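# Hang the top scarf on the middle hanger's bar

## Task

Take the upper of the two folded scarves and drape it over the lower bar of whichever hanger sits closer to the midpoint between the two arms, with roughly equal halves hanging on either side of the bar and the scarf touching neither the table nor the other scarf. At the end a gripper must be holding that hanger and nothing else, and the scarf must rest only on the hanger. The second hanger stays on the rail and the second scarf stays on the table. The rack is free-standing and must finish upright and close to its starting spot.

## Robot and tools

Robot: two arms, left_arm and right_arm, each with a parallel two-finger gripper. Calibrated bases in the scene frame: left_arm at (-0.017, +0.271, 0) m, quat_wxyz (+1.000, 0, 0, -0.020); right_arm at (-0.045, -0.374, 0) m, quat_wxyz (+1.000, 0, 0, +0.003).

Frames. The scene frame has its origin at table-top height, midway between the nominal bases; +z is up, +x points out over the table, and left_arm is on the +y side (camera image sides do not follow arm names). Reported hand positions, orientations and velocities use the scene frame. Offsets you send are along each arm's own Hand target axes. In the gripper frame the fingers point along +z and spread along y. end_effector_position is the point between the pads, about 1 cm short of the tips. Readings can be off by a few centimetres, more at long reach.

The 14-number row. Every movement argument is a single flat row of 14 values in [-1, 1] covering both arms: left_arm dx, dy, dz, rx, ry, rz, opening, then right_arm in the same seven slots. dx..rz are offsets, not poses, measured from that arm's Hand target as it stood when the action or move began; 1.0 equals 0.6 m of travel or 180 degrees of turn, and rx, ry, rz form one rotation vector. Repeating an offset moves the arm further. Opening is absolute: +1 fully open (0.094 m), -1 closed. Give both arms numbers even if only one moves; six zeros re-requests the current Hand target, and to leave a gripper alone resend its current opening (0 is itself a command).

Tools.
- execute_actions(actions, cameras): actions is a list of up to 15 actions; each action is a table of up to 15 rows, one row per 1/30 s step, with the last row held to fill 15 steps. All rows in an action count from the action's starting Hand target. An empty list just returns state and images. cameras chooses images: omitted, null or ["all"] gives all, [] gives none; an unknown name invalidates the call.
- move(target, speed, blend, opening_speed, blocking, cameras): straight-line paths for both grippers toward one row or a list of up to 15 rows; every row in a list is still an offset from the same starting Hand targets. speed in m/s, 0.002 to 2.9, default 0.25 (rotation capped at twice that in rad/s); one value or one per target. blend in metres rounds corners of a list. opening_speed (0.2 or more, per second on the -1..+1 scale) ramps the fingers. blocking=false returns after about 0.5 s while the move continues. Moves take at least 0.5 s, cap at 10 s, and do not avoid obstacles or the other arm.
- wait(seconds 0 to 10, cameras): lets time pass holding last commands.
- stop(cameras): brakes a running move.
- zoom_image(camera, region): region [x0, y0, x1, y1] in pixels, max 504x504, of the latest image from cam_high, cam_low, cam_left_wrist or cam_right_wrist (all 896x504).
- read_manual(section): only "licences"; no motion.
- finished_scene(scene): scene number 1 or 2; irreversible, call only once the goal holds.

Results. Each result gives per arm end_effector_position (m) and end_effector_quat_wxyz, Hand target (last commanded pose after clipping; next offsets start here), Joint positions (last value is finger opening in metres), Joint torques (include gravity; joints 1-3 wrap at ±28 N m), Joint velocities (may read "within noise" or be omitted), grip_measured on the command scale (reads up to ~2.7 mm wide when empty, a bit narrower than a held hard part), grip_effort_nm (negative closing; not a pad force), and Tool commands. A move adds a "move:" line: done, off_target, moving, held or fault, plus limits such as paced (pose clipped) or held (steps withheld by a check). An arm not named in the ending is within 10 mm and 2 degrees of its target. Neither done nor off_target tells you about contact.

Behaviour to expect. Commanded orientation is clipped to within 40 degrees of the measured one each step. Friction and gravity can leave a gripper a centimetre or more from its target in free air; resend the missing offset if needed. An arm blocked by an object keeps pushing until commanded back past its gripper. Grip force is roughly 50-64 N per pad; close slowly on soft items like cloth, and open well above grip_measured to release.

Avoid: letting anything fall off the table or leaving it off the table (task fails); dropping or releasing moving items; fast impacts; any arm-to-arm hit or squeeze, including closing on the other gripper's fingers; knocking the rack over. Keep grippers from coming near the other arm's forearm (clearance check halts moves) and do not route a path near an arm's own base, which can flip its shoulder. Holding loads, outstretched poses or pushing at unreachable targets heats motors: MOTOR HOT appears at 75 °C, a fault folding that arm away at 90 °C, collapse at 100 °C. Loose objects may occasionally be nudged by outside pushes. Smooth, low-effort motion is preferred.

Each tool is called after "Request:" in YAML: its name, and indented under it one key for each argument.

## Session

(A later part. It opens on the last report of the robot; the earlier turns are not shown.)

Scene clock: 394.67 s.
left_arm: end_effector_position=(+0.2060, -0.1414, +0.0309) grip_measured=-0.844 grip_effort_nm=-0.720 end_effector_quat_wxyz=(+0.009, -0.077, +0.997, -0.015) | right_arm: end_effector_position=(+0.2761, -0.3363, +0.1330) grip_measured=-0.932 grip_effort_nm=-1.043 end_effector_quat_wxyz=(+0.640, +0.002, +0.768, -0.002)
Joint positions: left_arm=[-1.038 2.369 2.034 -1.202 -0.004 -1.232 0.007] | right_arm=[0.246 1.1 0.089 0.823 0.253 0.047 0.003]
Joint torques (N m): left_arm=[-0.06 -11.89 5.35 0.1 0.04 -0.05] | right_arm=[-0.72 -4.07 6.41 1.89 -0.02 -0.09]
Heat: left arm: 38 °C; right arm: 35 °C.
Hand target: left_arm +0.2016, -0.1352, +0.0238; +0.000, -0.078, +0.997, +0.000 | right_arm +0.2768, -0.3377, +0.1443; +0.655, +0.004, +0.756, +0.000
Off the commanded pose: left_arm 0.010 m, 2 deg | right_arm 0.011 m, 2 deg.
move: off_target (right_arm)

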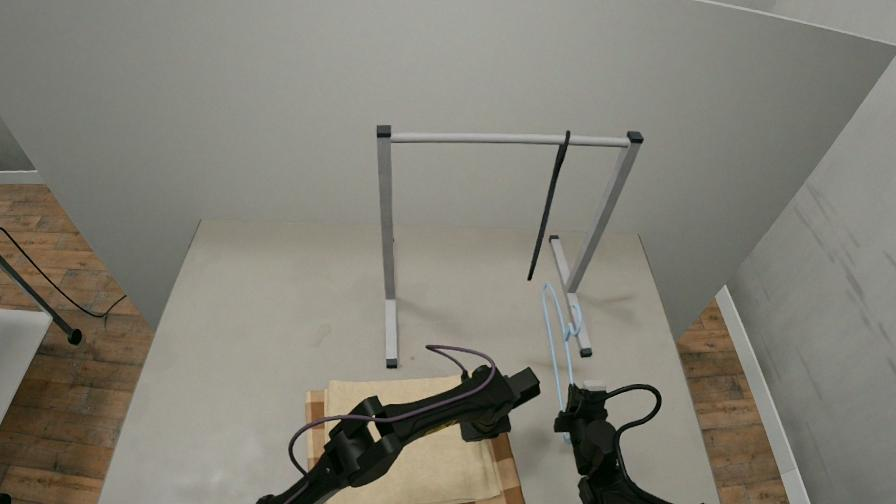

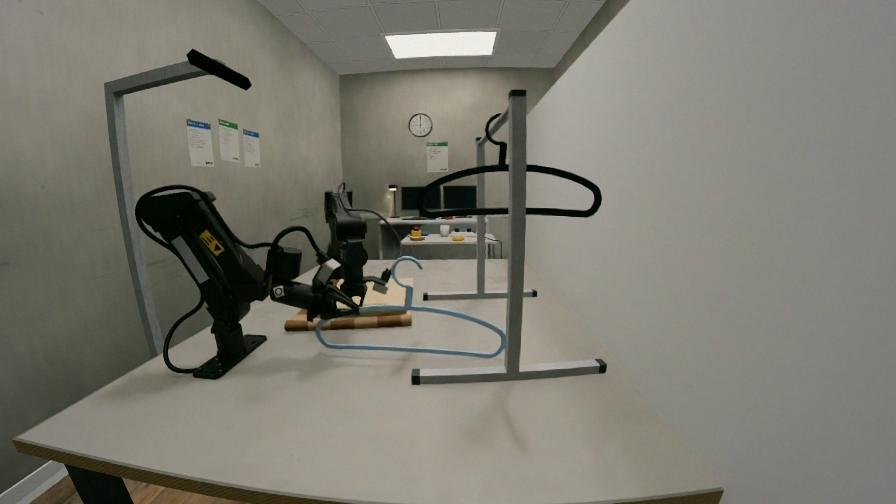

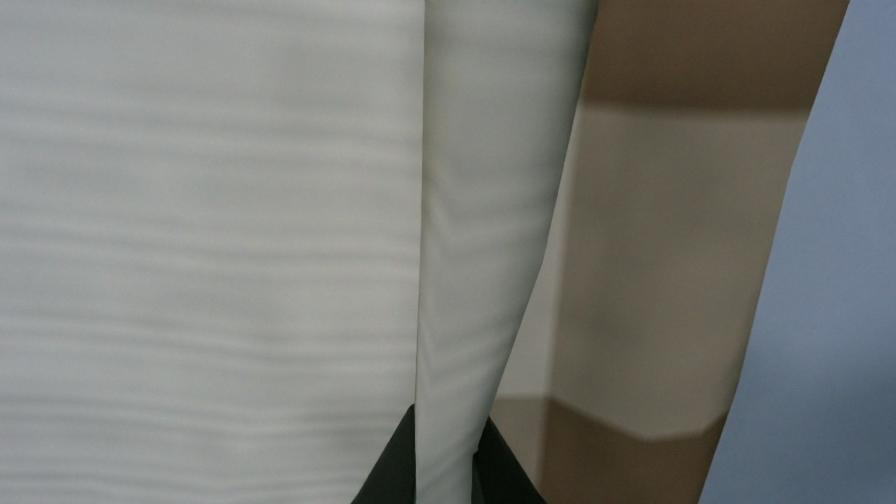

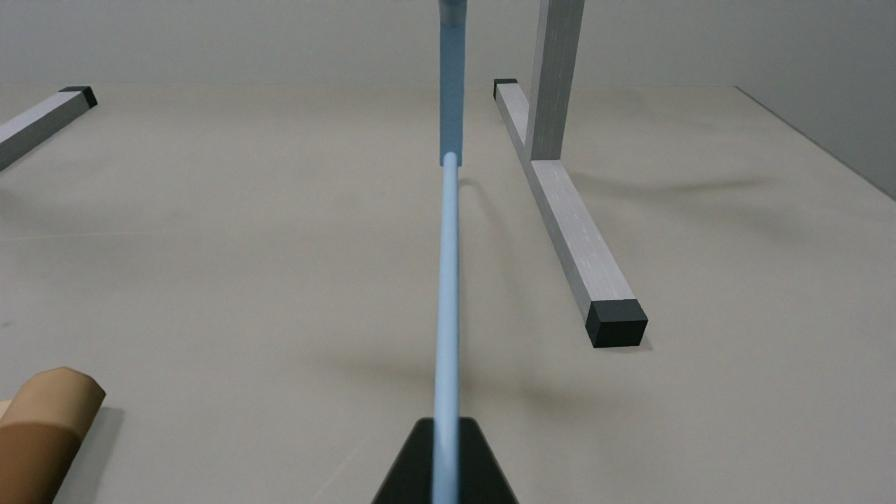

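Request:
move:
  target:
    - [0,0,0,0,0,0,-1,0,0,0,0,0,0,-0.95]
    - [0,0.02,-0.12,0,0,0,-1,0,0,0,0,0,0,-0.95]
  speed: 0.05
  opening_speed: 0.4

Request:
zoom_image:
  camera: "cam_low"
  region: [260, 230, 440, 340]

Scene clock: 397.77 s.
left_arm: end_effector_position=(+0.1956, -0.1202, +0.0755) grip_measured=-0.913 grip_effort_nm=-1.013 end_effector_quat_wxyz=(-0.008, -0.078, +0.997, +0.021) | right_arm: end_effector_position=(+0.2761, -0.3363, +0.1330) grip_measured=-0.932 grip_effort_nm=-1.053 end_effector_quat_wxyz=(+0.640, +0.002, +0.768, -0.002)
Joint positions: left_arm=[-1.036 2.344 2.168 -1.439 -0.003 -1.232 0.004] | right_arm=[0.246 1.1 0.089 0.823 0.253 0.047 0.003]
Joint torques (N m): left_arm=[0.46 -14.79 8.95 -0.06 0.02 0.04] | right_arm=[-0.7 -4.08 6.41 1.88 -0.02 -0.09]
Heat: left arm: 39 °C; right arm: 35 °C.
Hand target: left_arm +0.1998, -0.1232, +0.0959; +0.000, -0.078, +0.997, -0.001 | right_arm +0.2768, -0.3377, +0.1443; +0.655, +0.004, +0.756, +0.000
Off the commanded pose: left_arm 0.021 m, 3 deg | right_arm 0.011 m, 2 deg.
move: off_target (left_arm, right_arm)

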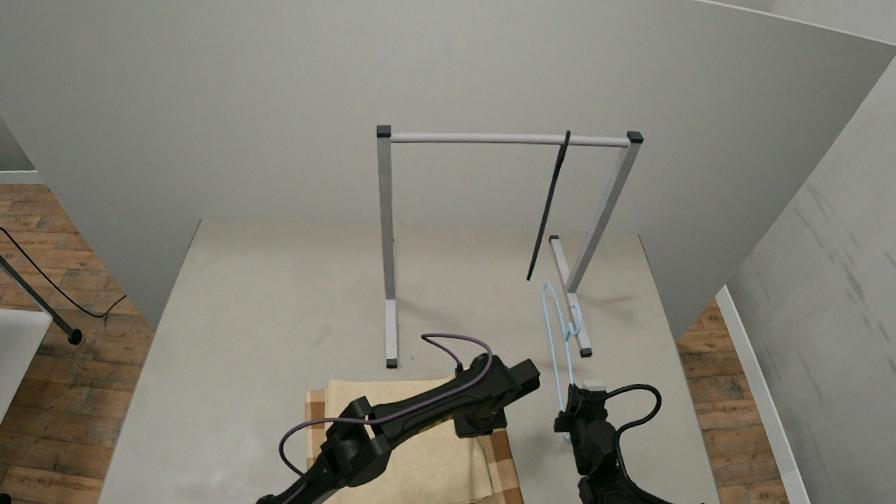

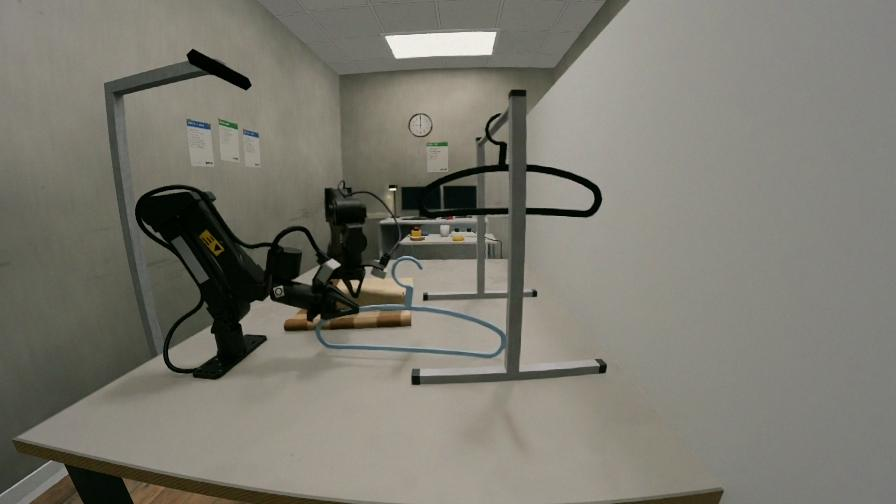

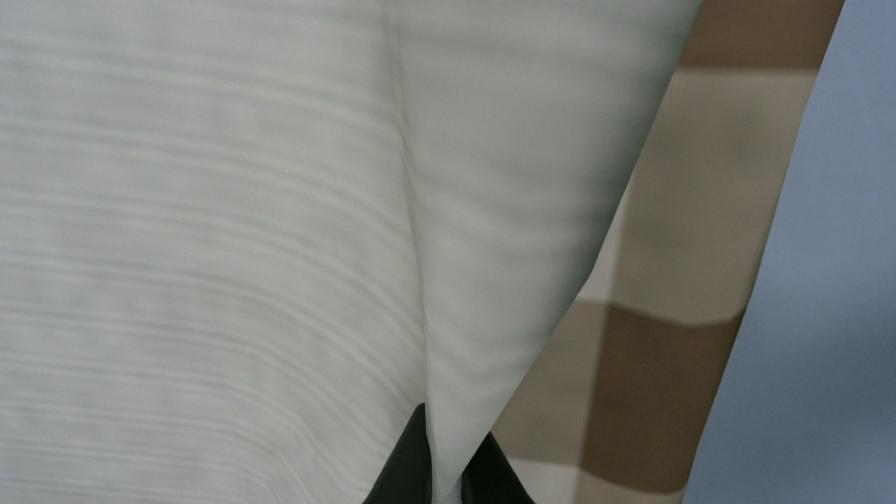

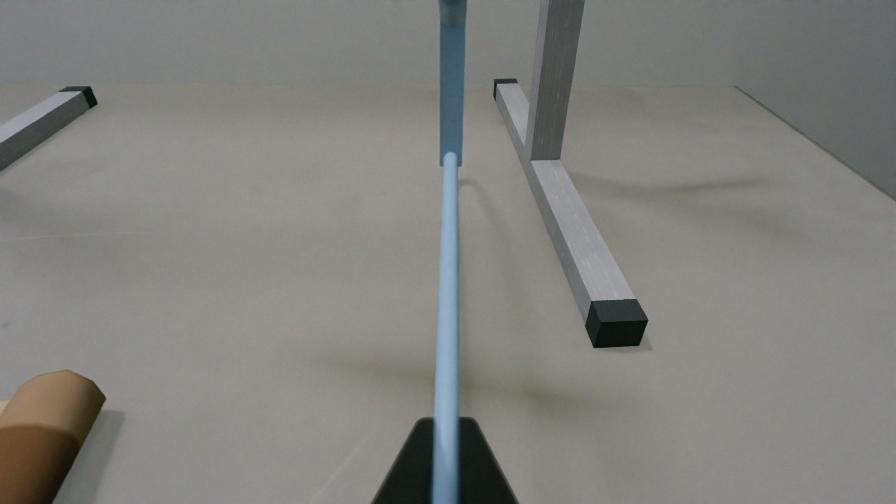

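Scaled by 2.800.

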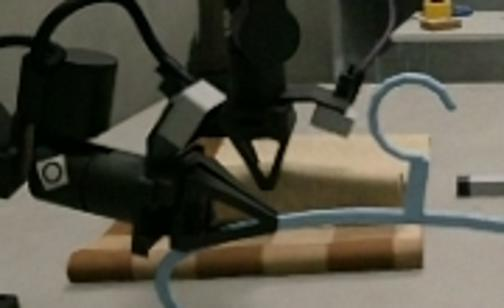

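Request:
move:
  target: [-0.019,0.12,-0.175,0,0,0,-1,0,0,0,0,0,0,-0.95]
  speed: 0.08

Request:
zoom_image:
  camera: "cam_low"
  region: [260, 200, 440, 340]

Scene clock: 400.33 s.
left_arm: end_effector_position=(+0.2014, -0.0560, +0.1968) grip_measured=-0.913 grip_effort_nm=-1.018 end_effector_quat_wxyz=(+0.026, -0.080, +0.995, -0.044) | right_arm: end_effector_position=(+0.2761, -0.3363, +0.1330) grip_measured=-0.932 grip_effort_nm=-1.048 end_effector_quat_wxyz=(+0.640, +0.002, +0.768, -0.002)
Joint positions: left_arm=[-0.945 2.001 2.106 -1.573 -0.003 -1.146 0.004] | right_arm=[0.246 1.1 0.089 0.823 0.253 0.047 0.003]
Joint torques (N m): left_arm=[0.46 -11.56 4.7 0.31 0.04 0.06] | right_arm=[-0.72 -4.07 6.39 1.88 -0.02 -0.09]
Heat: left arm: 41 °C; right arm: 35 °C.
Hand target: left_arm +0.1997, -0.0502, +0.2009; +0.000, -0.078, +0.997, -0.001 | right_arm +0.2768, -0.3377, +0.1443; +0.655, +0.004, +0.756, +0.000
Off the commanded pose: left_arm 0.007 m, 6 deg | right_arm 0.011 m, 2 deg.
joint sent to its limit (left arm) — joint 4 (wrist pitch), lower limit. The joint targets are off in orientation, not in position.
move: off_target (left_arm, right_arm)

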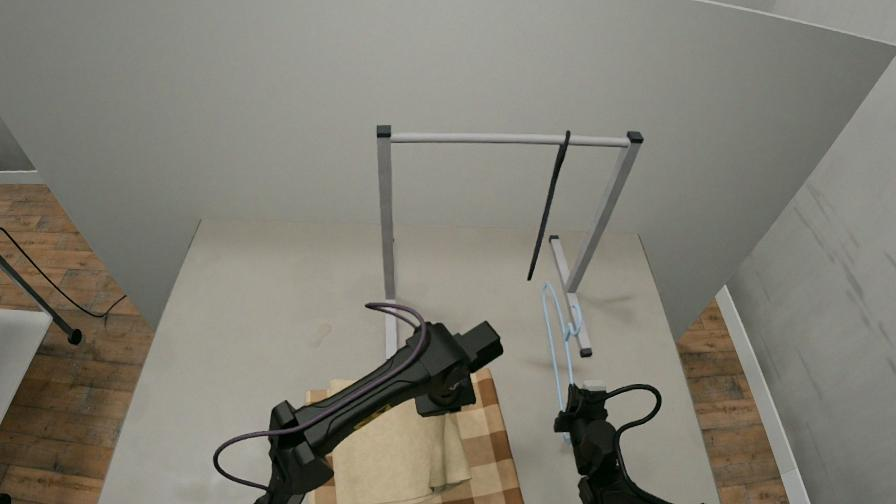

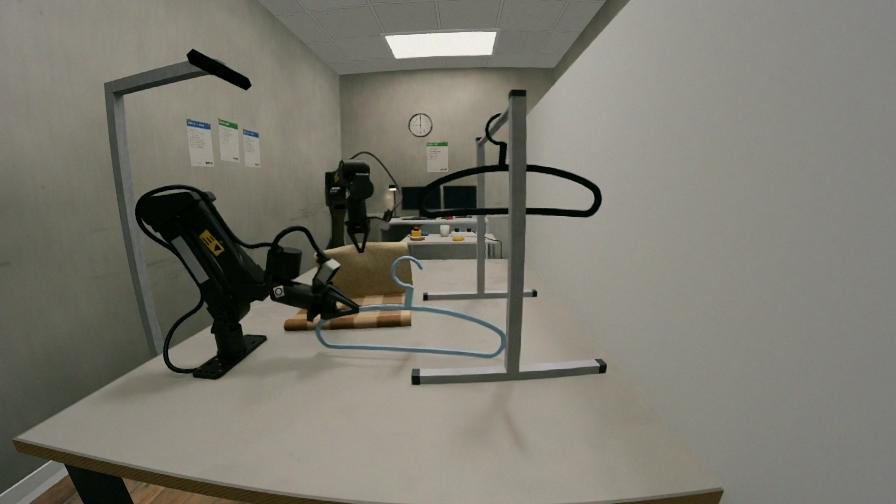

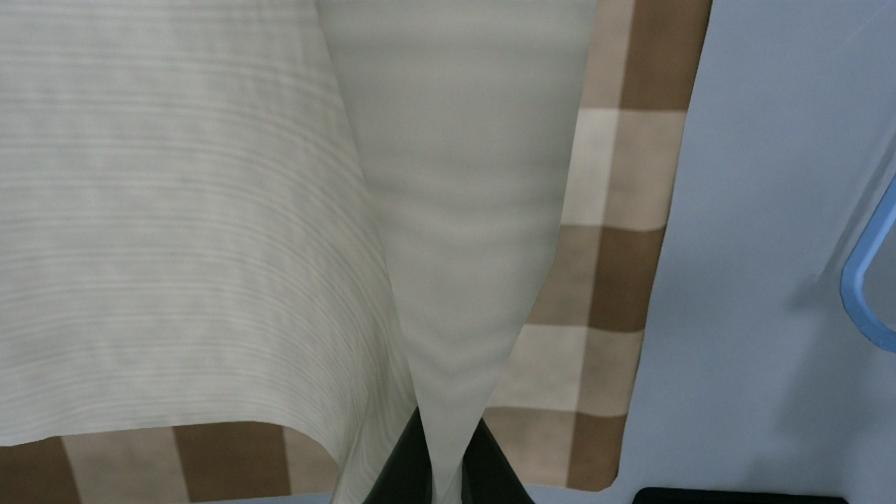

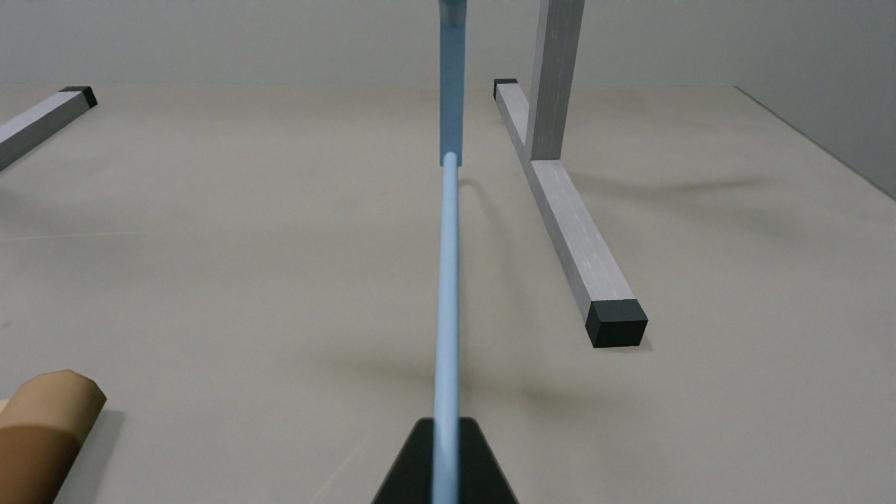

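Scaled by 2.800.

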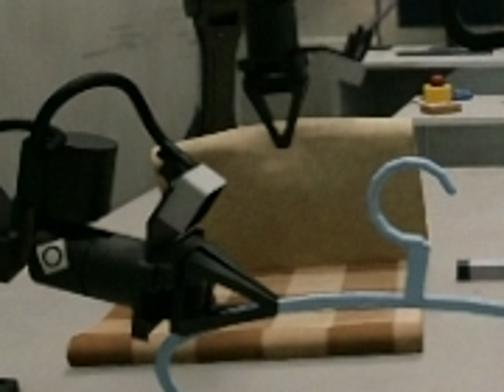

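Request:
move:
  target:
    - [-0.0408,0.0442,-0.2167,0.25,0,0,-1,0,0,0,0,0,0,-0.95]
    - [-0.0711,0.0225,-0.4167,0.4167,0,0,-1,0,0,0,0,0,0,-0.95]
    - [-0.0823,-0.0131,-0.5,0.4167,0,0,-1,0,0,0,0,0,0,-0.95]
  speed: 0.1
  blend: 0.03

Request:
zoom_image:
  camera: "cam_low"
  region: [230, 100, 470, 340]

Scene clock: 412.13 s.
left_arm: end_effector_position=(+0.2510, -0.0485, +0.4926) grip_measured=-0.914 grip_effort_nm=-1.013 end_effector_quat_wxyz=(+0.039, -0.072, +0.795, -0.602) | right_arm: end_effector_position=(+0.2761, -0.3363, +0.1330) grip_measured=-0.932 grip_effort_nm=-1.053 end_effector_quat_wxyz=(+0.640, +0.002, +0.768, -0.002)
Joint positions: left_arm=[-0.518 1.693 2.298 -1.014 0.815 -1.29 0.004] | right_arm=[0.246 1.1 0.089 0.823 0.253 0.046 0.003]
Joint torques (N m): left_arm=[-0.5 -5.74 8.35 1.55 0.18 0.02] | right_arm=[-0.72 -4.07 6.39 1.88 -0.02 -0.09]
Heat: left arm: 40 °C; right arm: 35 °C.
Hand target: left_arm +0.2494, -0.0500, +0.5010; +0.048, -0.062, +0.791, -0.607 | right_arm +0.2768, -0.3377, +0.1443; +0.655, +0.004, +0.756, -0.001
Off the commanded pose: left_arm 0.009 m, 2 deg | right_arm 0.011 m, 2 deg.
move: off_target (right_arm); blend cut to 0.0274 m at target 2

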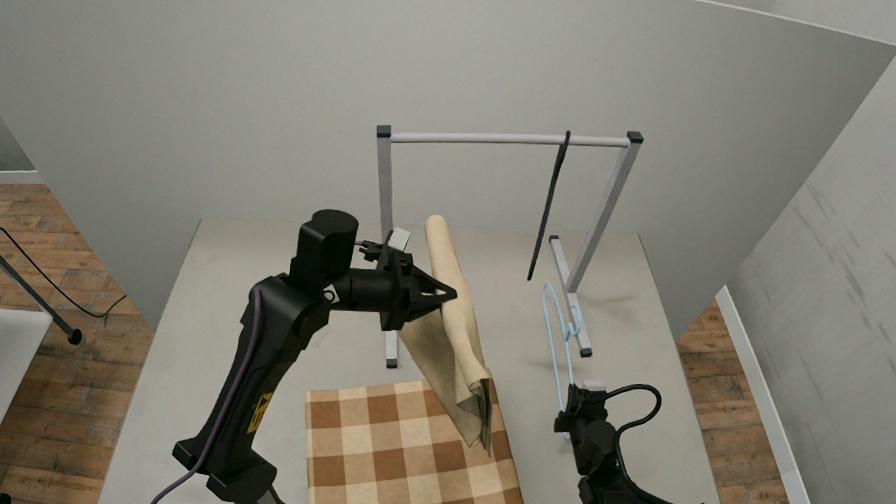

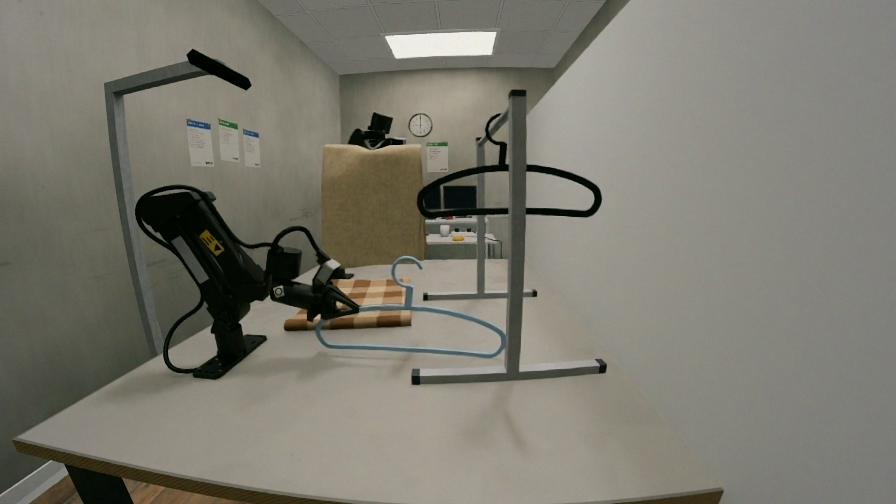

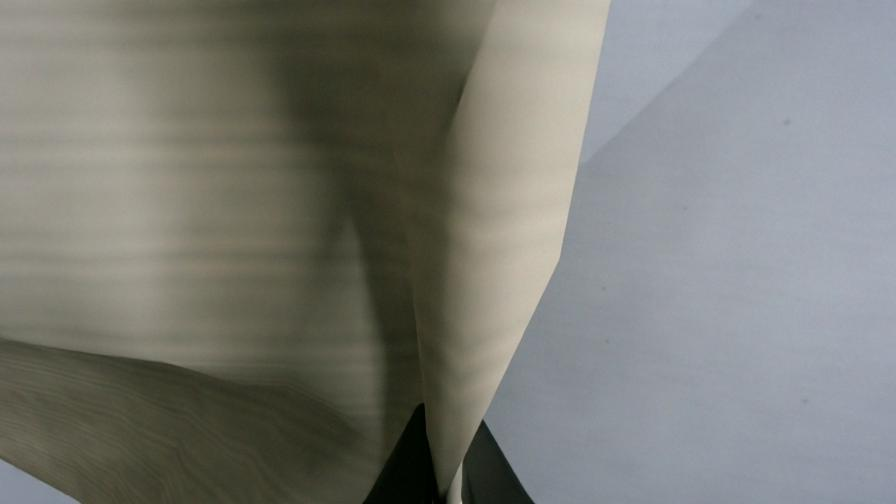

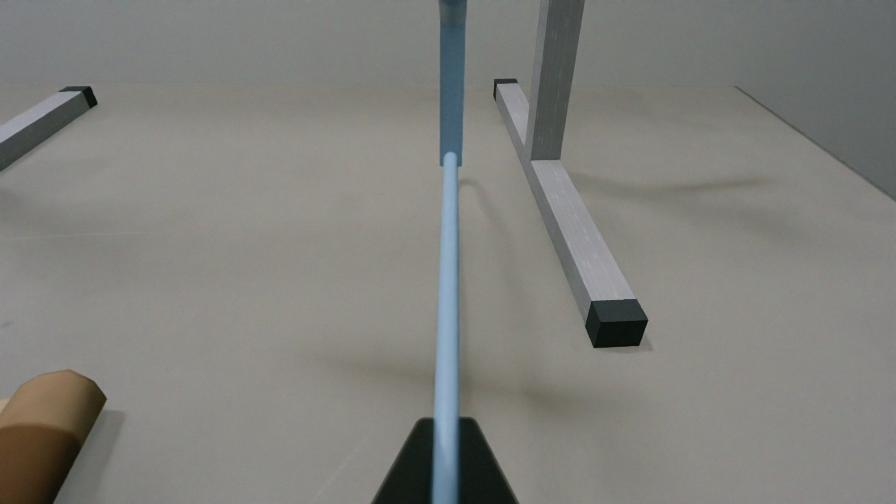

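Scaled by 2.100.

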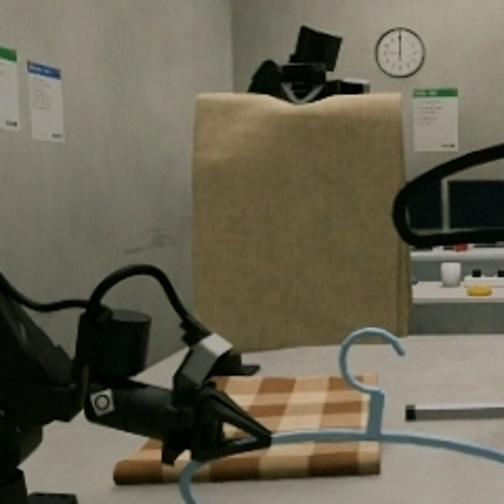

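Request:
move:
  target: [-0.0467,-0.0443,0.0429,0,-0.1556,-0.0419,-1,0,0,0,0,0,0,-0.95]
  speed: 0.1

Request:
zoom_image:
  camera: "cam_low"
  region: [230, 100, 470, 340]

Scene clock: 420.53 s.
left_arm: end_effector_position=(+0.2819, -0.0766, +0.5100) grip_measured=-0.914 grip_effort_nm=-1.018 end_effector_quat_wxyz=(+0.190, -0.259, +0.759, -0.567) | right_arm: end_effector_position=(+0.2761, -0.3363, +0.1330) grip_measured=-0.932 grip_effort_nm=-1.043 end_effector_quat_wxyz=(+0.640, +0.002, +0.768, -0.002)
Joint positions: left_arm=[-0.789 1.765 2.462 -0.987 0.085 -1.55 0.004] | right_arm=[0.246 1.1 0.089 0.823 0.253 0.046 0.003]
Joint torques (N m): left_arm=[-0.49 -6.08 8.12 1.82 -0.14 -0.04] | right_arm=[-0.72 -4.07 6.41 1.88 -0.02 -0.09]
Heat: left arm: 38 °C; right arm: 35 °C.
Hand target: left_arm +0.2821, -0.0770, +0.5200; +0.198, -0.258, +0.750, -0.576 | right_arm +0.2768, -0.3377, +0.1443; +0.655, +0.004, +0.756, -0.001
Off the commanded pose: left_arm 0.010 m, 2 deg | right_arm 0.011 m, 2 deg.
move: off_target (right_arm)

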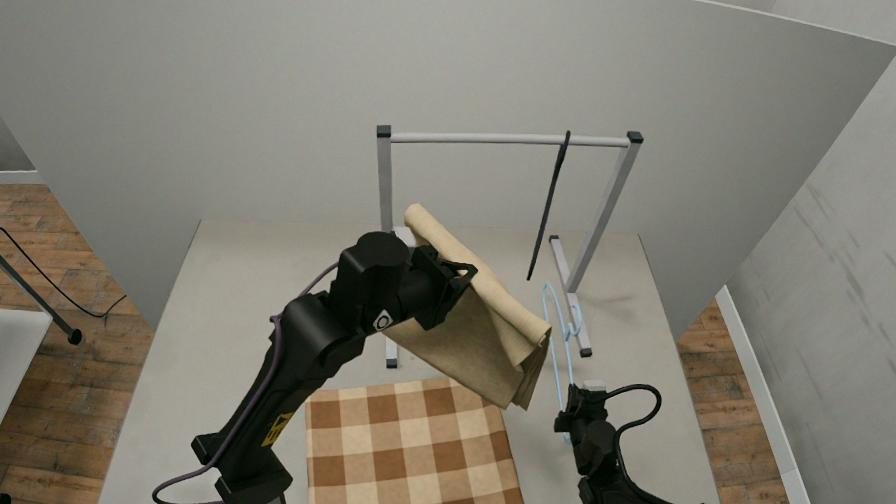

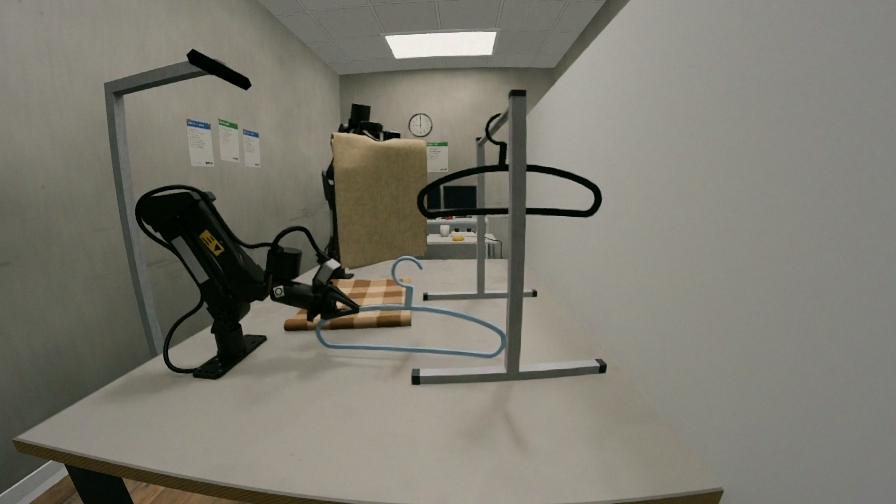

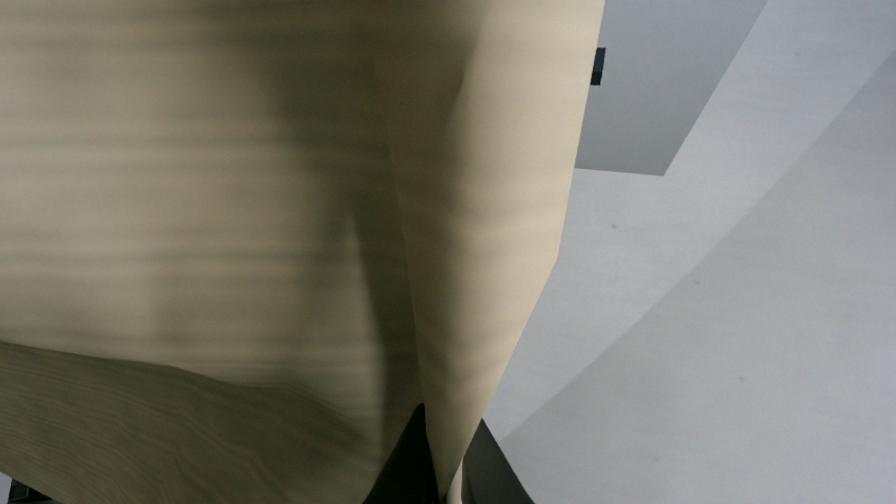

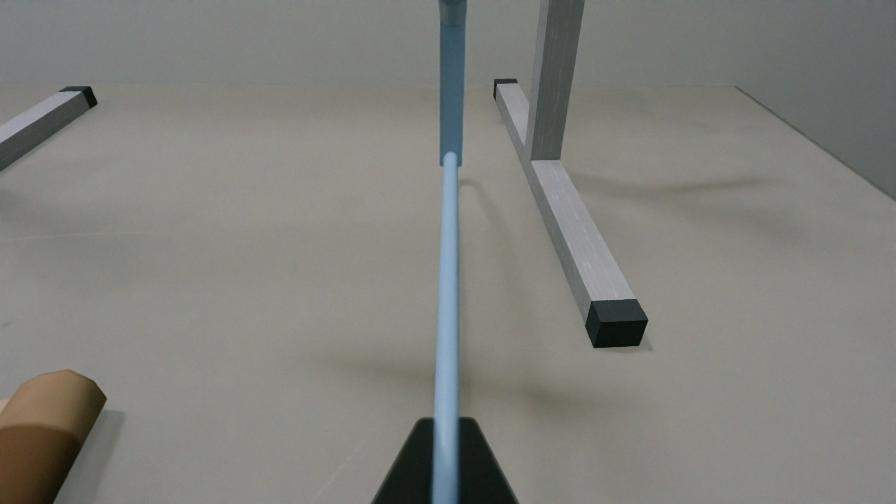

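Scaled by 2.100.

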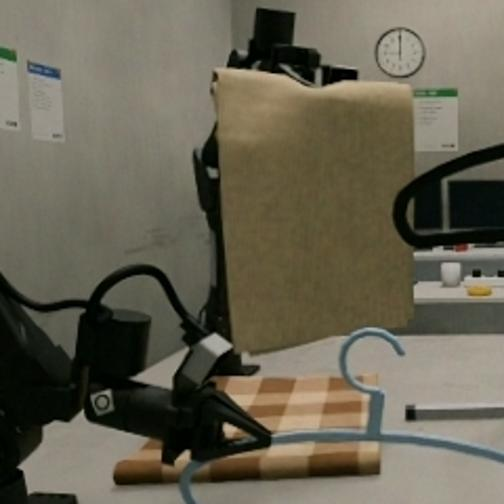

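Request:
move:
  target:
    - [-0.07,0.013,-0.048,0,0,0,-1,-0.0177,0.0633,0.053,-0.1239,0.0172,0.3215,-0.95]
    - [-0.1364,0.0255,-0.0952,0,0,0,-1,-0.0263,0.195,0.1123,-0.2472,0.0909,0.2973,-0.95]
  speed: 0.12
  blend: 0.02

Request:
zoom_image:
  camera: "cam_low"
  region: [250, 100, 530, 380]

Request:
zoom_image:
  camera: "cam_high"
  region: [330, 200, 690, 504]

Scene clock: 435.53 s.
left_arm: end_effector_position=(+0.3178, +0.0162, +0.5119) grip_measured=-0.914 grip_effort_nm=-1.013 end_effector_quat_wxyz=(+0.192, -0.271, +0.753, -0.568) | right_arm: end_effector_position=(+0.3414, -0.2263, +0.1429) grip_measured=-0.932 grip_effort_nm=-1.048 end_effector_quat_wxyz=(+0.427, +0.110, +0.706, +0.554)
Joint positions: left_arm=[-0.449 1.644 2.329 -0.993 0.394 -1.468 0.004] | right_arm=[0.086 1.793 0.431 1.334 -0.669 1.051 0.003]
Joint torques (N m): left_arm=[0.49 -7.77 4.37 1.78 0.27 0.08] | right_arm=[0.76 -5.93 7.08 1.73 -0.14 -0.01]
Heat: left arm: 36 °C; right arm: 36 °C.
Hand target: left_arm +0.3102, +0.0200, +0.5198; +0.198, -0.258, +0.750, -0.576 | right_arm +0.3464, -0.2211, +0.1508; +0.432, +0.095, +0.699, +0.561
Off the commanded pose: left_arm 0.012 m, 2 deg | right_arm 0.011 m, 2 deg.
move: off_target (left_arm, right_arm)

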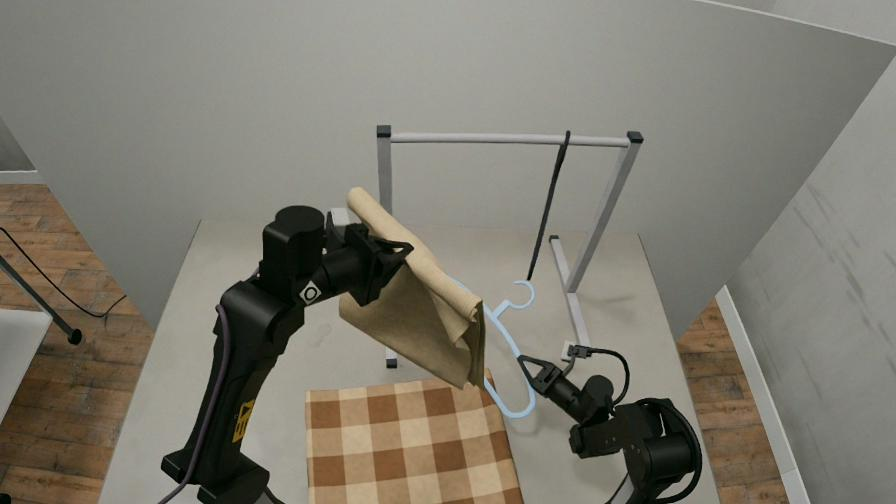

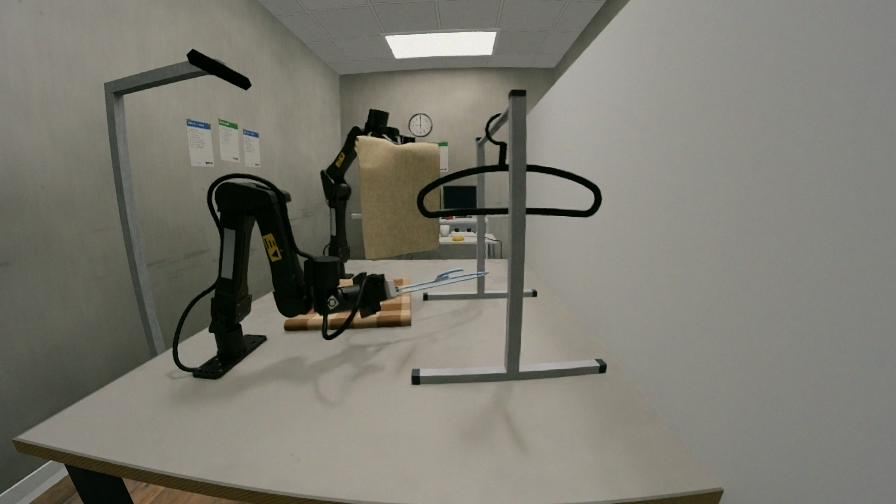

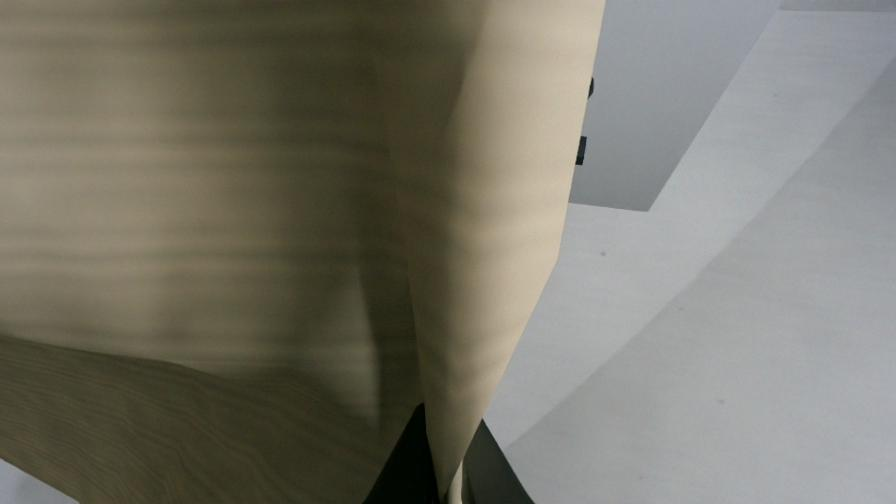

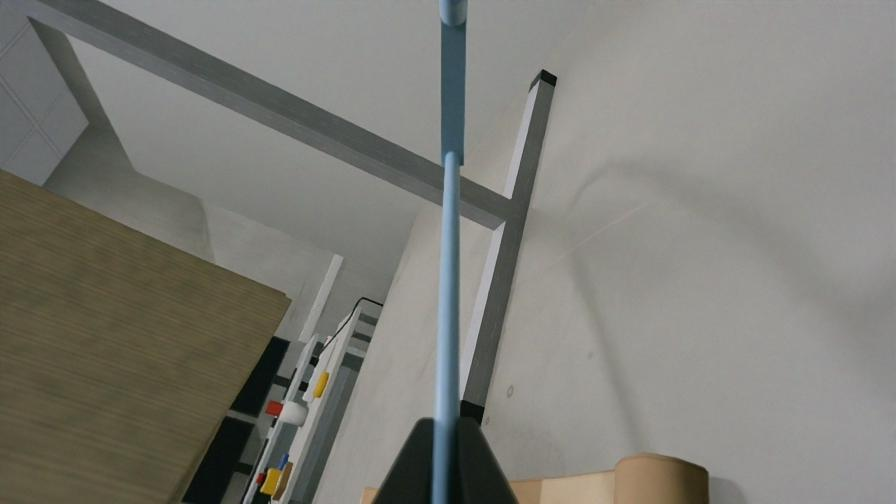

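Scaled by 1.800.

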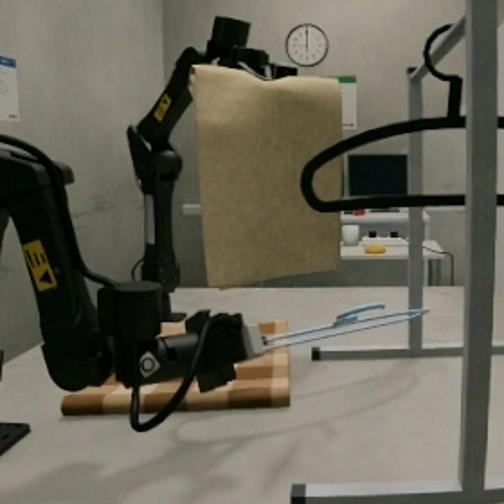

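Scaled by 1.400.

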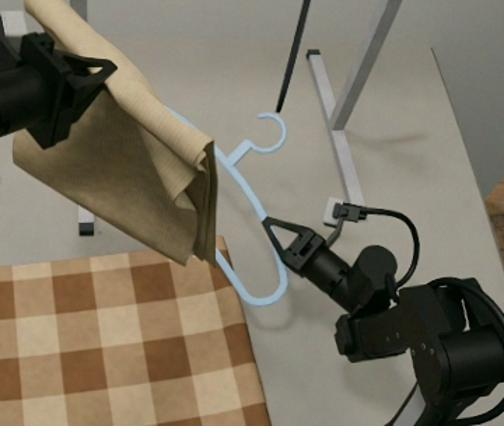

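Request:
execute_actions:
  actions: []

Scene clock: 438.07 s.
left_arm: end_effector_position=(+0.3177, +0.0161, +0.5119) grip_measured=-0.914 grip_effort_nm=-1.023 end_effector_quat_wxyz=(+0.192, -0.270, +0.753, -0.568) | right_arm: end_effector_position=(+0.3412, -0.2262, +0.1428) grip_measured=-0.932 grip_effort_nm=-1.048 end_effector_quat_wxyz=(+0.426, +0.109, +0.707, +0.554)
Joint positions: left_arm=[-0.449 1.644 2.329 -0.993 0.394 -1.468 0.004] | right_arm=[0.086 1.793 0.431 1.333 -0.671 1.051 0.003]
Joint velocities: within noise
Joint torques (N m): left_arm=[0.47 -7.77 4.4 1.77 0.26 0.11] | right_arm=[0.76 -5.93 7.09 1.74 -0.11 0]
Heat: left arm: 37 °C; right arm: 35 °C.
Hand target: left_arm +0.3102, +0.0200, +0.5199; +0.198, -0.258, +0.750, -0.576 | right_arm +0.3463, -0.2211, +0.1508; +0.432, +0.095, +0.699, +0.561
Tool commands: left_gripper/opening=-1.0 right_gripper/opening=-0.95
Off the commanded pose: left_arm 0.012 m, 2 deg | right_arm 0.011 m, 2 deg.

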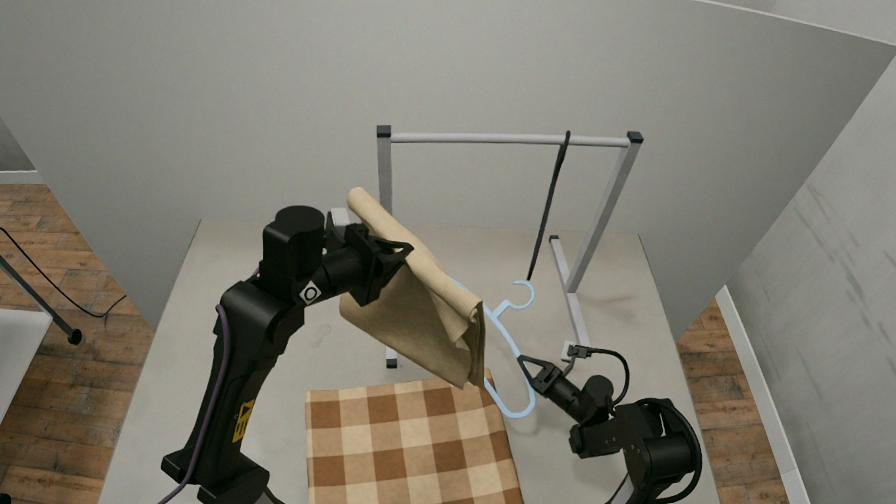

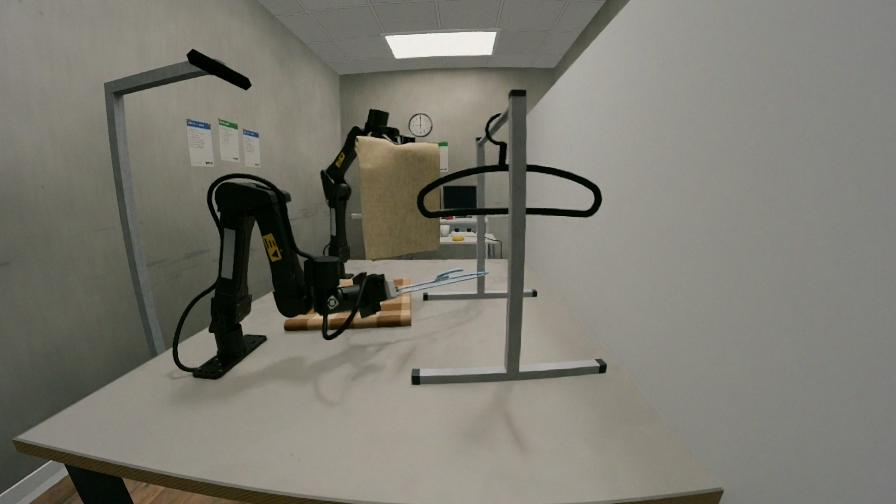

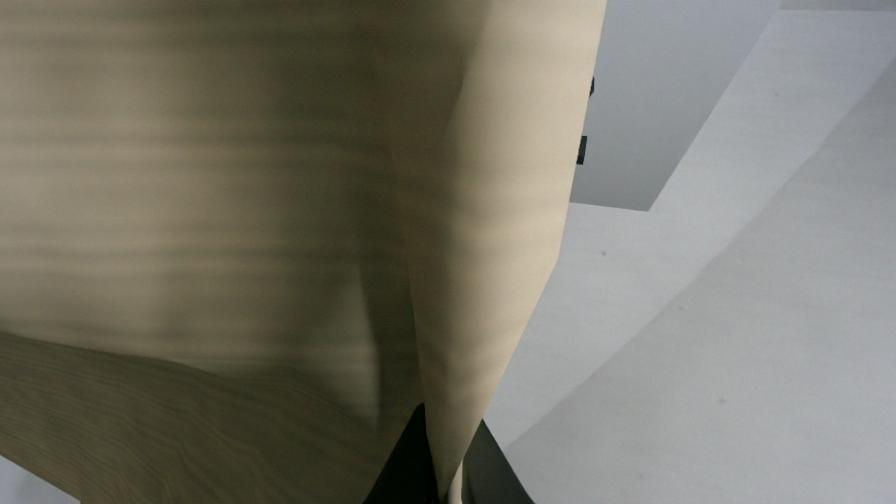

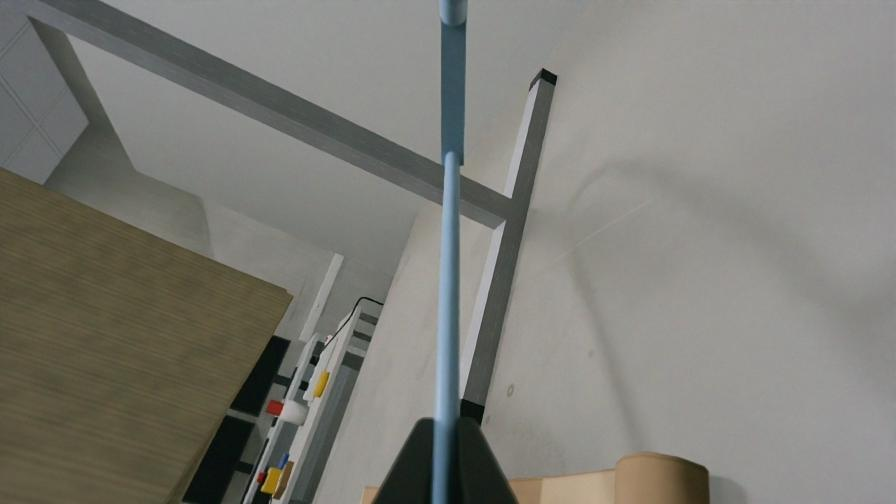

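Request:
zoom_image:
  camera: "cam_low"
  region: [300, 120, 620, 400]

Request:
zoom_image:
  camera: "cam_high"
  region: [320, 160, 640, 480]

Scaled by 1.575.

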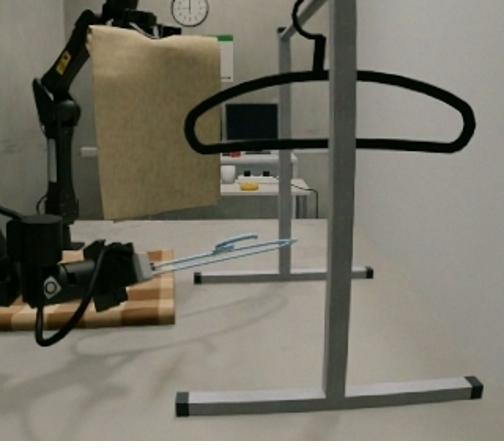

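Scaled by 1.575.

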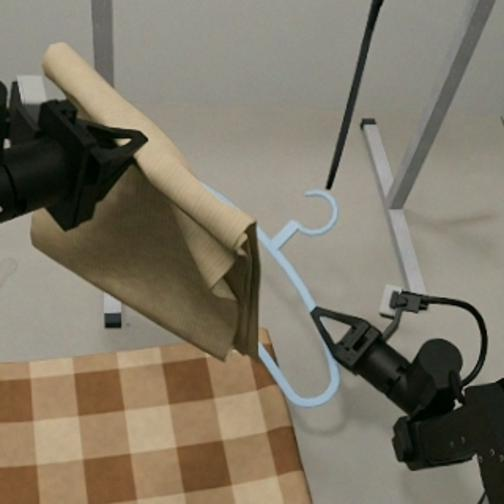

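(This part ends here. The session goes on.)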